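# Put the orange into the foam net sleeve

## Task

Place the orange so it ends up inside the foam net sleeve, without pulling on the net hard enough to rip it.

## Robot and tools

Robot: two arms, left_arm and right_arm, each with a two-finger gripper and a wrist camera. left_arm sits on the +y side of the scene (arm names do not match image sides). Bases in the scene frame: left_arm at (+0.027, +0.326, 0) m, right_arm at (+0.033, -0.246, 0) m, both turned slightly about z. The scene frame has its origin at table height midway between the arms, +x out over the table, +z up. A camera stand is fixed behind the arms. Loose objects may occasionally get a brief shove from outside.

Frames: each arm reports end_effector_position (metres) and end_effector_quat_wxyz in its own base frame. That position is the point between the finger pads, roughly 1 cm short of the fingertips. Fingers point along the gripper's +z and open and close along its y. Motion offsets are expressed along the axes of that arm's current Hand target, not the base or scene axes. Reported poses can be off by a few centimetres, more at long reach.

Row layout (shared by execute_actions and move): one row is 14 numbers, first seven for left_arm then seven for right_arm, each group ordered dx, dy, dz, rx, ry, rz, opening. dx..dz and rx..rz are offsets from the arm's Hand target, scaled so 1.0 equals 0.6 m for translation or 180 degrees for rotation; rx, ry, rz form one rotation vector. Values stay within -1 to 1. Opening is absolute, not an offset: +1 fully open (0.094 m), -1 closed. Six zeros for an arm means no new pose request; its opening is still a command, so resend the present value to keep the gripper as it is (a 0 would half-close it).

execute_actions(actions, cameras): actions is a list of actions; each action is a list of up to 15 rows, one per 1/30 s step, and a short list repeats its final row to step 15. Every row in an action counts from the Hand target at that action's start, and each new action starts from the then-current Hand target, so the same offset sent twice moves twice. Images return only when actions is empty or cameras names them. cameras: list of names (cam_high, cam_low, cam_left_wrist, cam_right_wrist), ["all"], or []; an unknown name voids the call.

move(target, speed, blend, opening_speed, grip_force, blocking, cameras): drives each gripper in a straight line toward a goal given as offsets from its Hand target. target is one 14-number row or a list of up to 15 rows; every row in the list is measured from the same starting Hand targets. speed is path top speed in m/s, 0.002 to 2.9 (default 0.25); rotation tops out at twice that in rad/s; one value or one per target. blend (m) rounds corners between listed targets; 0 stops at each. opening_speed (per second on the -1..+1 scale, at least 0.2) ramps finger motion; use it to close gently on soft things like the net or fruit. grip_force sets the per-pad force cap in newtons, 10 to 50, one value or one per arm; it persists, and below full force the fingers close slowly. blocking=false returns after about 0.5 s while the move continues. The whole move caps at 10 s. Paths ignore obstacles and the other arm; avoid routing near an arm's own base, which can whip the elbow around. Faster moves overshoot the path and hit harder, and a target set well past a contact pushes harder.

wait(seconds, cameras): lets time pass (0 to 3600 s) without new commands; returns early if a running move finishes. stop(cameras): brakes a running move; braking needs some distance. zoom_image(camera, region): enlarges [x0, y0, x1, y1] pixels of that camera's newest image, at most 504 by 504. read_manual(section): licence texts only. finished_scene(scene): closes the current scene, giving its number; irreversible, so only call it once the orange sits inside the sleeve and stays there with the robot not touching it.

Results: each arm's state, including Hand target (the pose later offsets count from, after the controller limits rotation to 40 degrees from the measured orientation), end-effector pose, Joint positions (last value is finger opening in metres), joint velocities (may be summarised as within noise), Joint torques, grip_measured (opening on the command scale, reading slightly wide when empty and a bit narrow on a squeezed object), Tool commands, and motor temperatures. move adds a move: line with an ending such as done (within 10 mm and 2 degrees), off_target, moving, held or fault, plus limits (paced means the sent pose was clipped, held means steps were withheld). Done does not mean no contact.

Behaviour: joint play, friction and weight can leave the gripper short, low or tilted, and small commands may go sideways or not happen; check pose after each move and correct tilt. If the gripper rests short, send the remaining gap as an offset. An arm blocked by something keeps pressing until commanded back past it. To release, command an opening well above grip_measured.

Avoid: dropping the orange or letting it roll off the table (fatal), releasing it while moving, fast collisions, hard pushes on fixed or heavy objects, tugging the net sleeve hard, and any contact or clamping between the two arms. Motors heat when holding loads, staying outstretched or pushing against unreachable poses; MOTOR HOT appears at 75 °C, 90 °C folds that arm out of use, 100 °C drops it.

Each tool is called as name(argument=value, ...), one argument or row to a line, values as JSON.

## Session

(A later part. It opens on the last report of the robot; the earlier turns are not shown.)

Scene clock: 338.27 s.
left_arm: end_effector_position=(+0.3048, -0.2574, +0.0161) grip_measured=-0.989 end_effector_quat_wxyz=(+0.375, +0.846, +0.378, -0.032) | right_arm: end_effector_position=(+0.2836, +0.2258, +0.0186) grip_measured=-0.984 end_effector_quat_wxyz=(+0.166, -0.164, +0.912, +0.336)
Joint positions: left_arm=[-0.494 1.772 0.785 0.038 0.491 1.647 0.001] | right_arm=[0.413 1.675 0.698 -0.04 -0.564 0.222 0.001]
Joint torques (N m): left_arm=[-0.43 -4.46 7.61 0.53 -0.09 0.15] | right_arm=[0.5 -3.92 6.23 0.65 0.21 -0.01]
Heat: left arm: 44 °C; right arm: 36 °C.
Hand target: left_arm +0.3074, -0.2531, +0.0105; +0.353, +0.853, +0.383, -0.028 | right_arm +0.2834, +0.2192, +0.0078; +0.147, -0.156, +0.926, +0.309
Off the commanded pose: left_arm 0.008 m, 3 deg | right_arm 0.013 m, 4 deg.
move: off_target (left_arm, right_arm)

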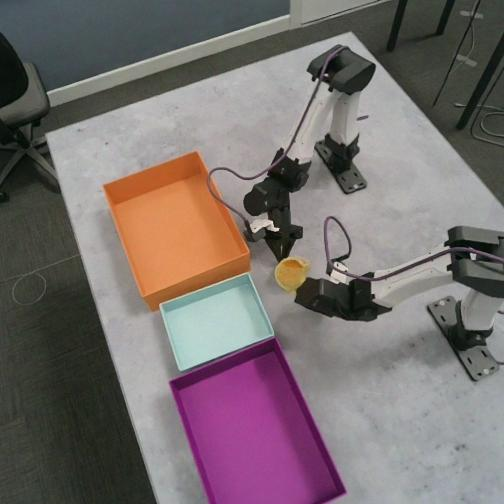

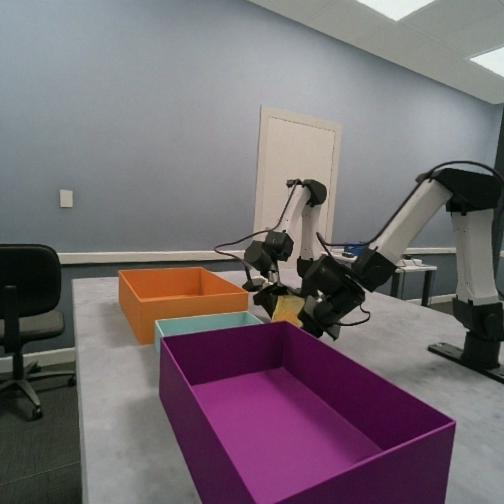

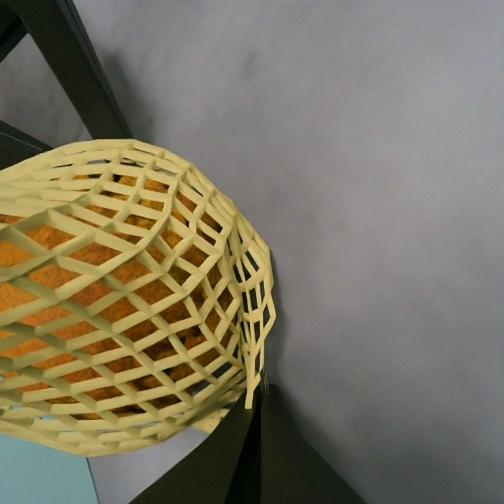

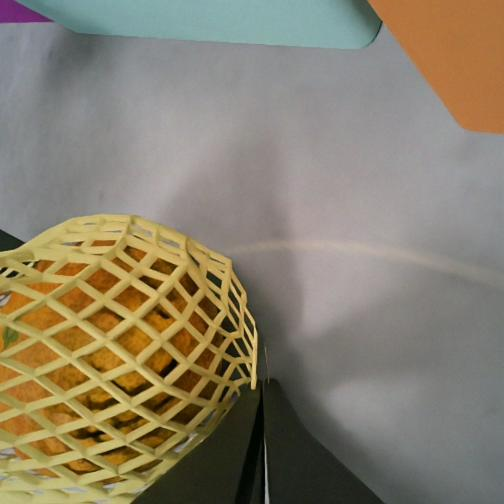

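move(
  target=[-0.01425, 0.01203, 0.00872, 0, 0, 0, -1, -0.00582, 0.01783, 0.00855, 0, 0, 0, -1],
  speed=0.05,
  cameras=["cam_low", "cam_left_wrist", "cam_right_wrist"],
)

Scene clock: 359.77 s.
left_arm: end_effector_position=(+0.3056, -0.2638, +0.0163) grip_measured=-0.989 end_effector_quat_wxyz=(+0.369, +0.851, +0.373, -0.027) | right_arm: end_effector_position=(+0.2849, +0.2314, +0.0181) grip_measured=-0.984 end_effector_quat_wxyz=(+0.165, -0.162, +0.916, +0.327)
Joint positions: left_arm=[-0.517 1.781 0.807 0.026 0.467 1.647 0.001] | right_arm=[0.439 1.682 0.715 -0.046 -0.533 0.245 0.001]
Joint torques (N m): left_arm=[-0.69 -4.51 7.95 0.61 -0.04 -0.13] | right_arm=[1.06 -3.99 6.43 0.74 0.15 0.11]
Heat: left arm: 45 °C; right arm: 36 °C.
Hand target: left_arm +0.3074, -0.2651, +0.0135; +0.353, +0.853, +0.383, -0.028 | right_arm +0.2834, +0.2312, +0.0109; +0.147, -0.156, +0.926, +0.309
Off the commanded pose: left_arm 0.004 m, 2 deg | right_arm 0.007 m, 3 deg.
move: off_target (right_arm)

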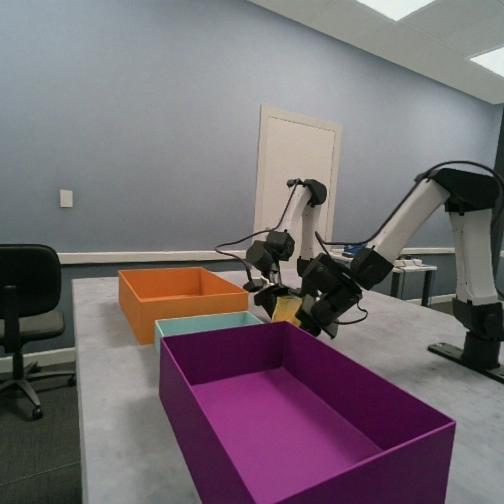

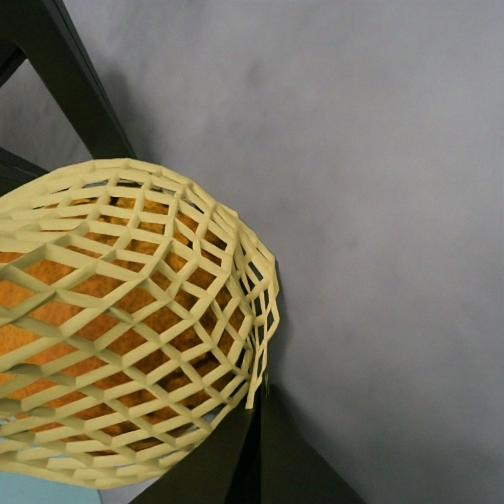

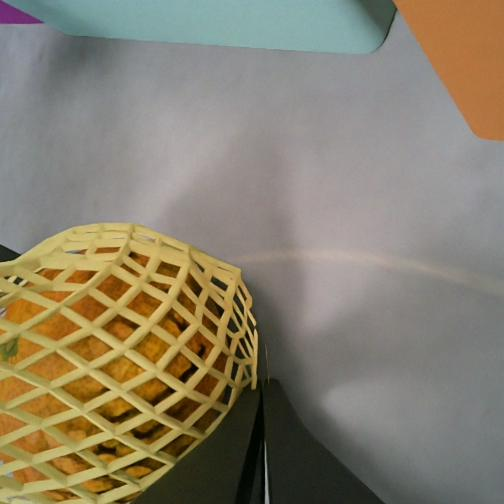

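move(
  target=[0, 0, 0, 0, 0, 0, -0.8, 0, 0, 0, 0, 0, 0, -0.8],
  speed=0.05,
  opening_speed=0.3,
  cameras=["cam_high", "cam_low", "cam_left_wrist", "cam_right_wrist"],
)

zoom_image(
  camera="cam_left_wrist",
  region=[104, 254, 354, 504],
)

zoom_image(
  camera="cam_right_wrist",
  region=[104, 254, 354, 504],
)

zoom_image(
  camera="cam_high",
  region=[255, 220, 335, 300],
)

Scene clock: 368.37 s.
left_arm: end_effector_position=(+0.3077, -0.2649, +0.0188) grip_measured=-0.802 end_effector_quat_wxyz=(+0.372, +0.850, +0.371, -0.024) | right_arm: end_effector_position=(+0.2859, +0.2306, +0.0180) grip_measured=-0.802 end_effector_quat_wxyz=(+0.166, -0.160, +0.918, +0.324)
Joint positions: left_arm=[-0.517 1.78 0.813 0.026 0.466 1.647 0.009] | right_arm=[0.439 1.682 0.718 -0.05 -0.525 0.247 0.009]
Joint torques (N m): left_arm=[-0.7 -4.52 7.51 0.61 -0.04 -0.12] | right_arm=[1.06 -3.82 6.31 0.77 0.06 0.11]
Heat: left arm: 46 °C; right arm: 36 °C.
Hand target: left_arm +0.3074, -0.2651, +0.0135; +0.353, +0.853, +0.383, -0.028 | right_arm +0.2834, +0.2312, +0.0109; +0.147, -0.156, +0.926, +0.309
Off the commanded pose: left_arm 0.005 m, 3 deg | right_arm 0.008 m, 3 deg.
move: done

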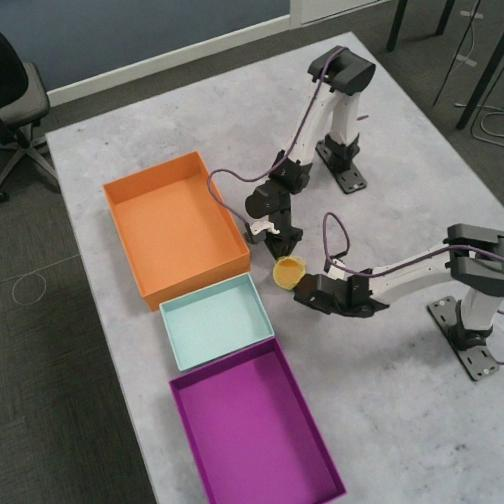

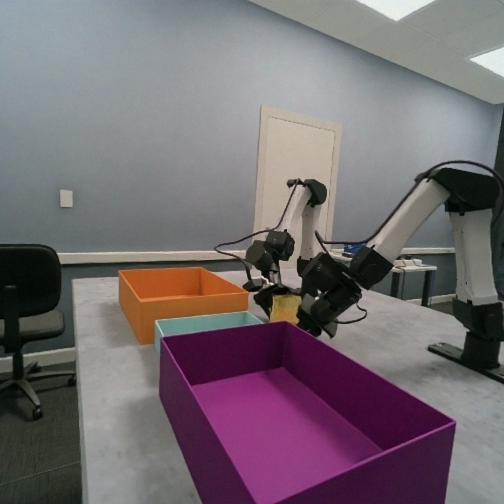

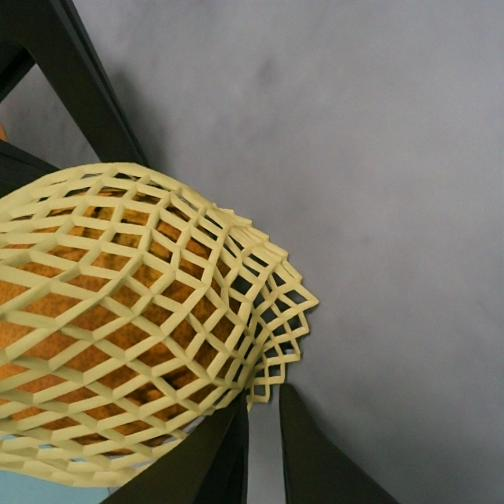

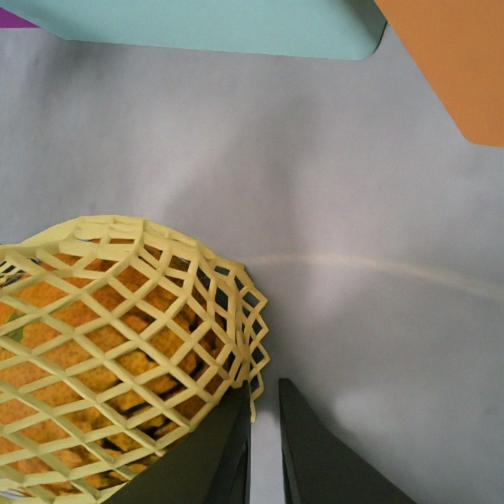

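Scaled by 2.016 from the camera's image (finer frame: 720x720).

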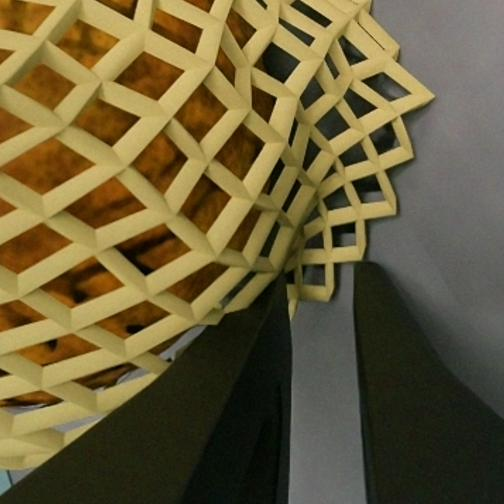

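Scaled by 2.016 from the camera's image (finer frame: 720x720).

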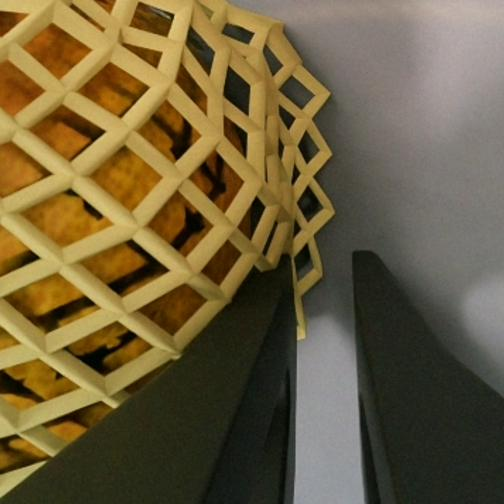

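Scaled by 6.300 from the camera's image (finer frame: 720x720).

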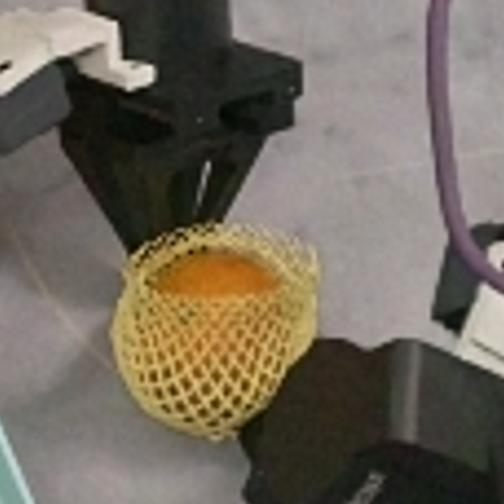

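move(
  target=[0, 0, -0.05, 0, 0, 0, -0.8, 0, 0, -0.05, 0, 0, 0, -0.8],
  speed=0.05,
  cameras=["cam_high", "cam_low", "cam_left_wrist", "cam_right_wrist"],
)

zoom_image(
  camera="cam_high",
  region=[255, 220, 335, 300],
)

Scene clock: 376.80 s.
left_arm: end_effector_position=(+0.2986, -0.2457, +0.0229) grip_measured=-0.802 end_effector_quat_wxyz=(+0.345, +0.851, +0.395, -0.038) | right_arm: end_effector_position=(+0.2718, +0.2115, +0.0185) grip_measured=-0.802 end_effector_quat_wxyz=(+0.134, -0.151, +0.930, +0.308)
Joint positions: left_arm=[-0.485 1.723 0.813 -0.106 0.466 1.653 0.009] | right_arm=[0.405 1.632 0.718 -0.196 -0.525 0.209 0.009]
Joint torques (N m): left_arm=[0.23 -7.99 6.41 0.73 0.24 0.16] | right_arm=[-0.79 -7.9 6.68 0.68 -0.19 -0.01]
Heat: left arm: 47 °C; right arm: 36 °C.
Hand target: left_arm +0.3008, -0.2464, +0.0360; +0.354, +0.853, +0.383, -0.028 | right_arm +0.2781, +0.2126, +0.0338; +0.147, -0.156, +0.926, +0.309
Off the commanded pose: left_arm 0.013 m, 2 deg | right_arm 0.017 m, 2 deg.
move: off_target (left_arm, right_arm)

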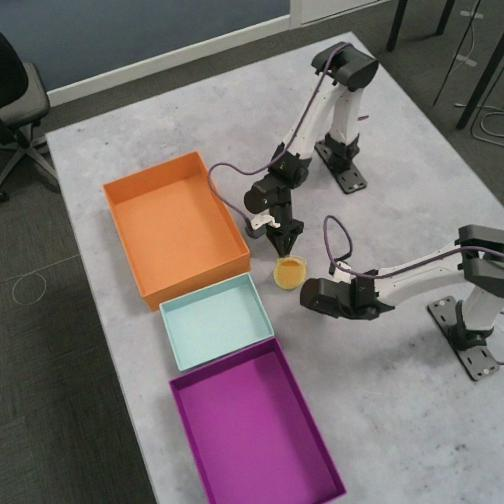

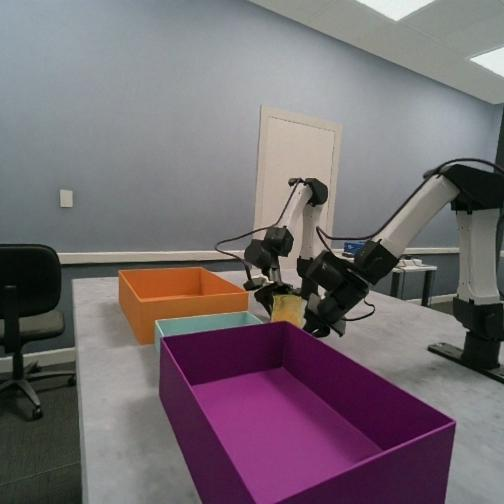

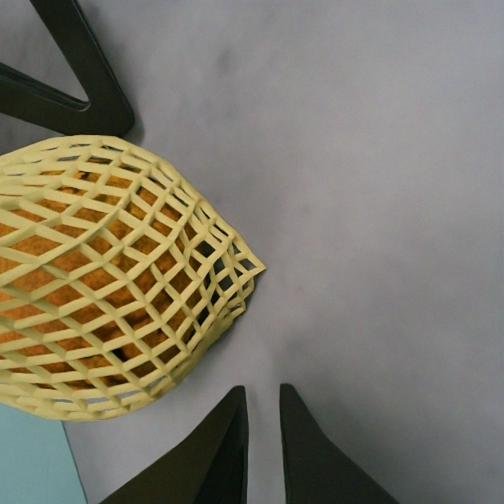

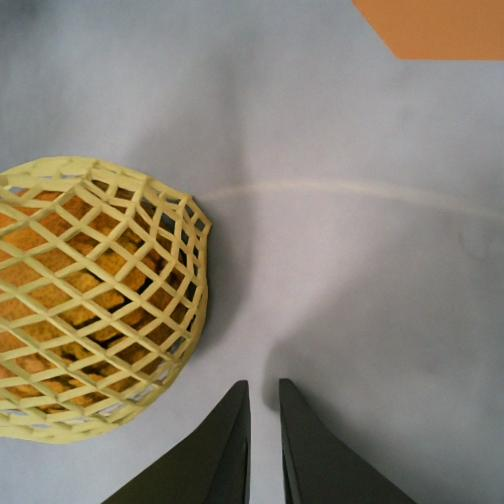

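Scaled by 6.300 from the camera's image (finer frame: 720x720).

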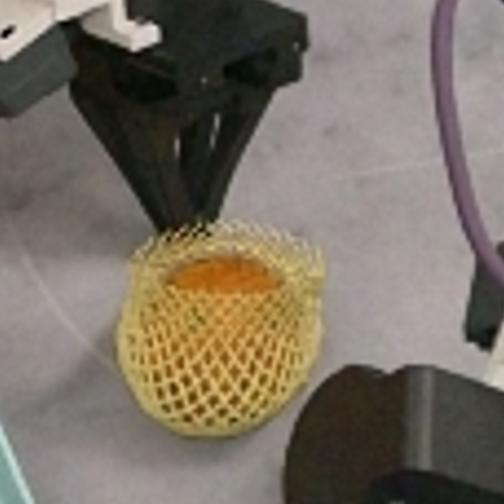

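move(
  target=[0, 0, -0.1333, 0, 0, 0, -0.8, 0, 0, -0.1333, 0, 0, 0, -0.8],
  speed=0.15,
  cameras=["cam_high", "cam_low", "cam_left_wrist", "cam_right_wrist"],
)

zoom_image(
  camera="cam_high",
  region=[255, 220, 335, 300],
)

zoom_image(
  camera="cam_low",
  region=[245, 260, 325, 340],
)

Scene clock: 384.43 s.
left_arm: end_effector_position=(+0.2750, -0.1919, +0.0747) grip_measured=-0.802 end_effector_quat_wxyz=(+0.333, +0.853, +0.400, -0.041) | right_arm: end_effector_position=(+0.2600, +0.1604, +0.0784) grip_measured=-0.802 end_effector_quat_wxyz=(+0.137, -0.150, +0.933, +0.298)
Joint positions: left_arm=[-0.348 1.462 0.813 -0.455 0.52 1.789 0.009] | right_arm=[0.24 1.402 0.797 -0.598 -0.572 0.03 0.009]
Joint torques (N m): left_arm=[0.35 -5.61 9.78 0.61 0.48 0.16] | right_arm=[-0.66 -5.5 8.06 0.59 -0.46 0]
Heat: left arm: 47 °C; right arm: 36 °C.
Hand target: left_arm +0.2829, -0.1964, +0.0958; +0.353, +0.853, +0.383, -0.028 | right_arm +0.2640, +0.1631, +0.0950; +0.147, -0.156, +0.926, +0.309
Off the commanded pose: left_arm 0.023 m, 3 deg | right_arm 0.017 m, 2 deg.
move: off_target (left_arm, right_arm)

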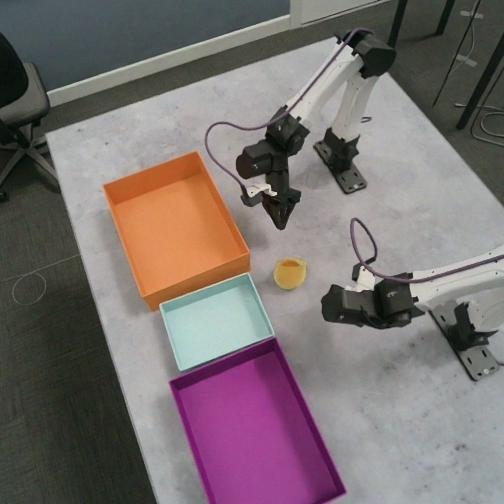

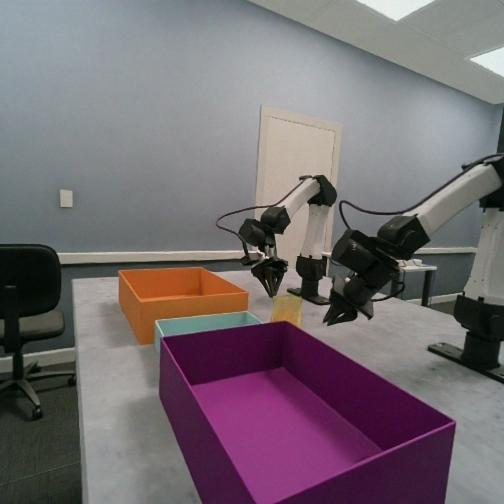

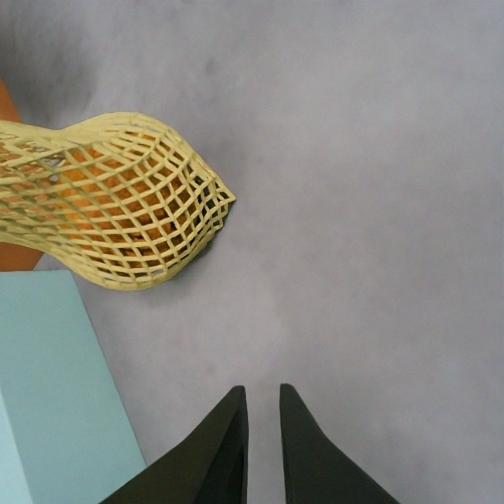

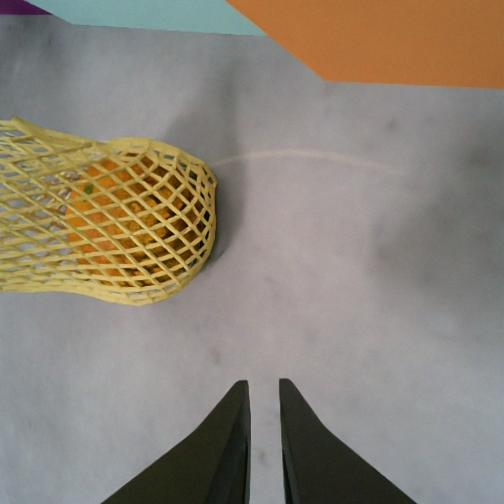

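Scaled by 6.300 from the camera's image (finer frame: 720x720).

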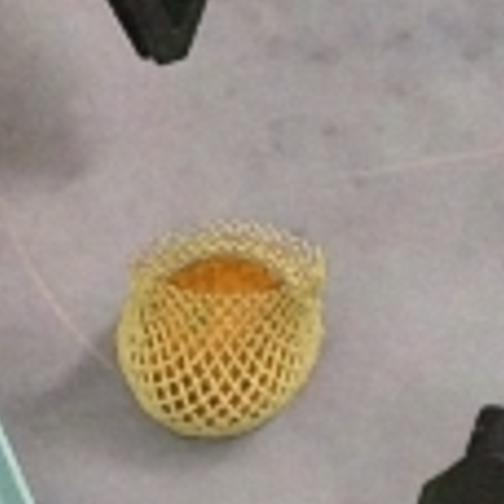

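Scaled by 6.300 from the camera's image (finer frame: 720x720).

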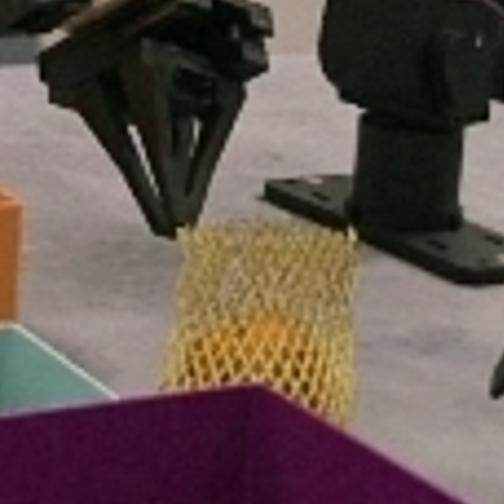

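finished_scene(
  scene=2,
)

The scene is finished: the task was done.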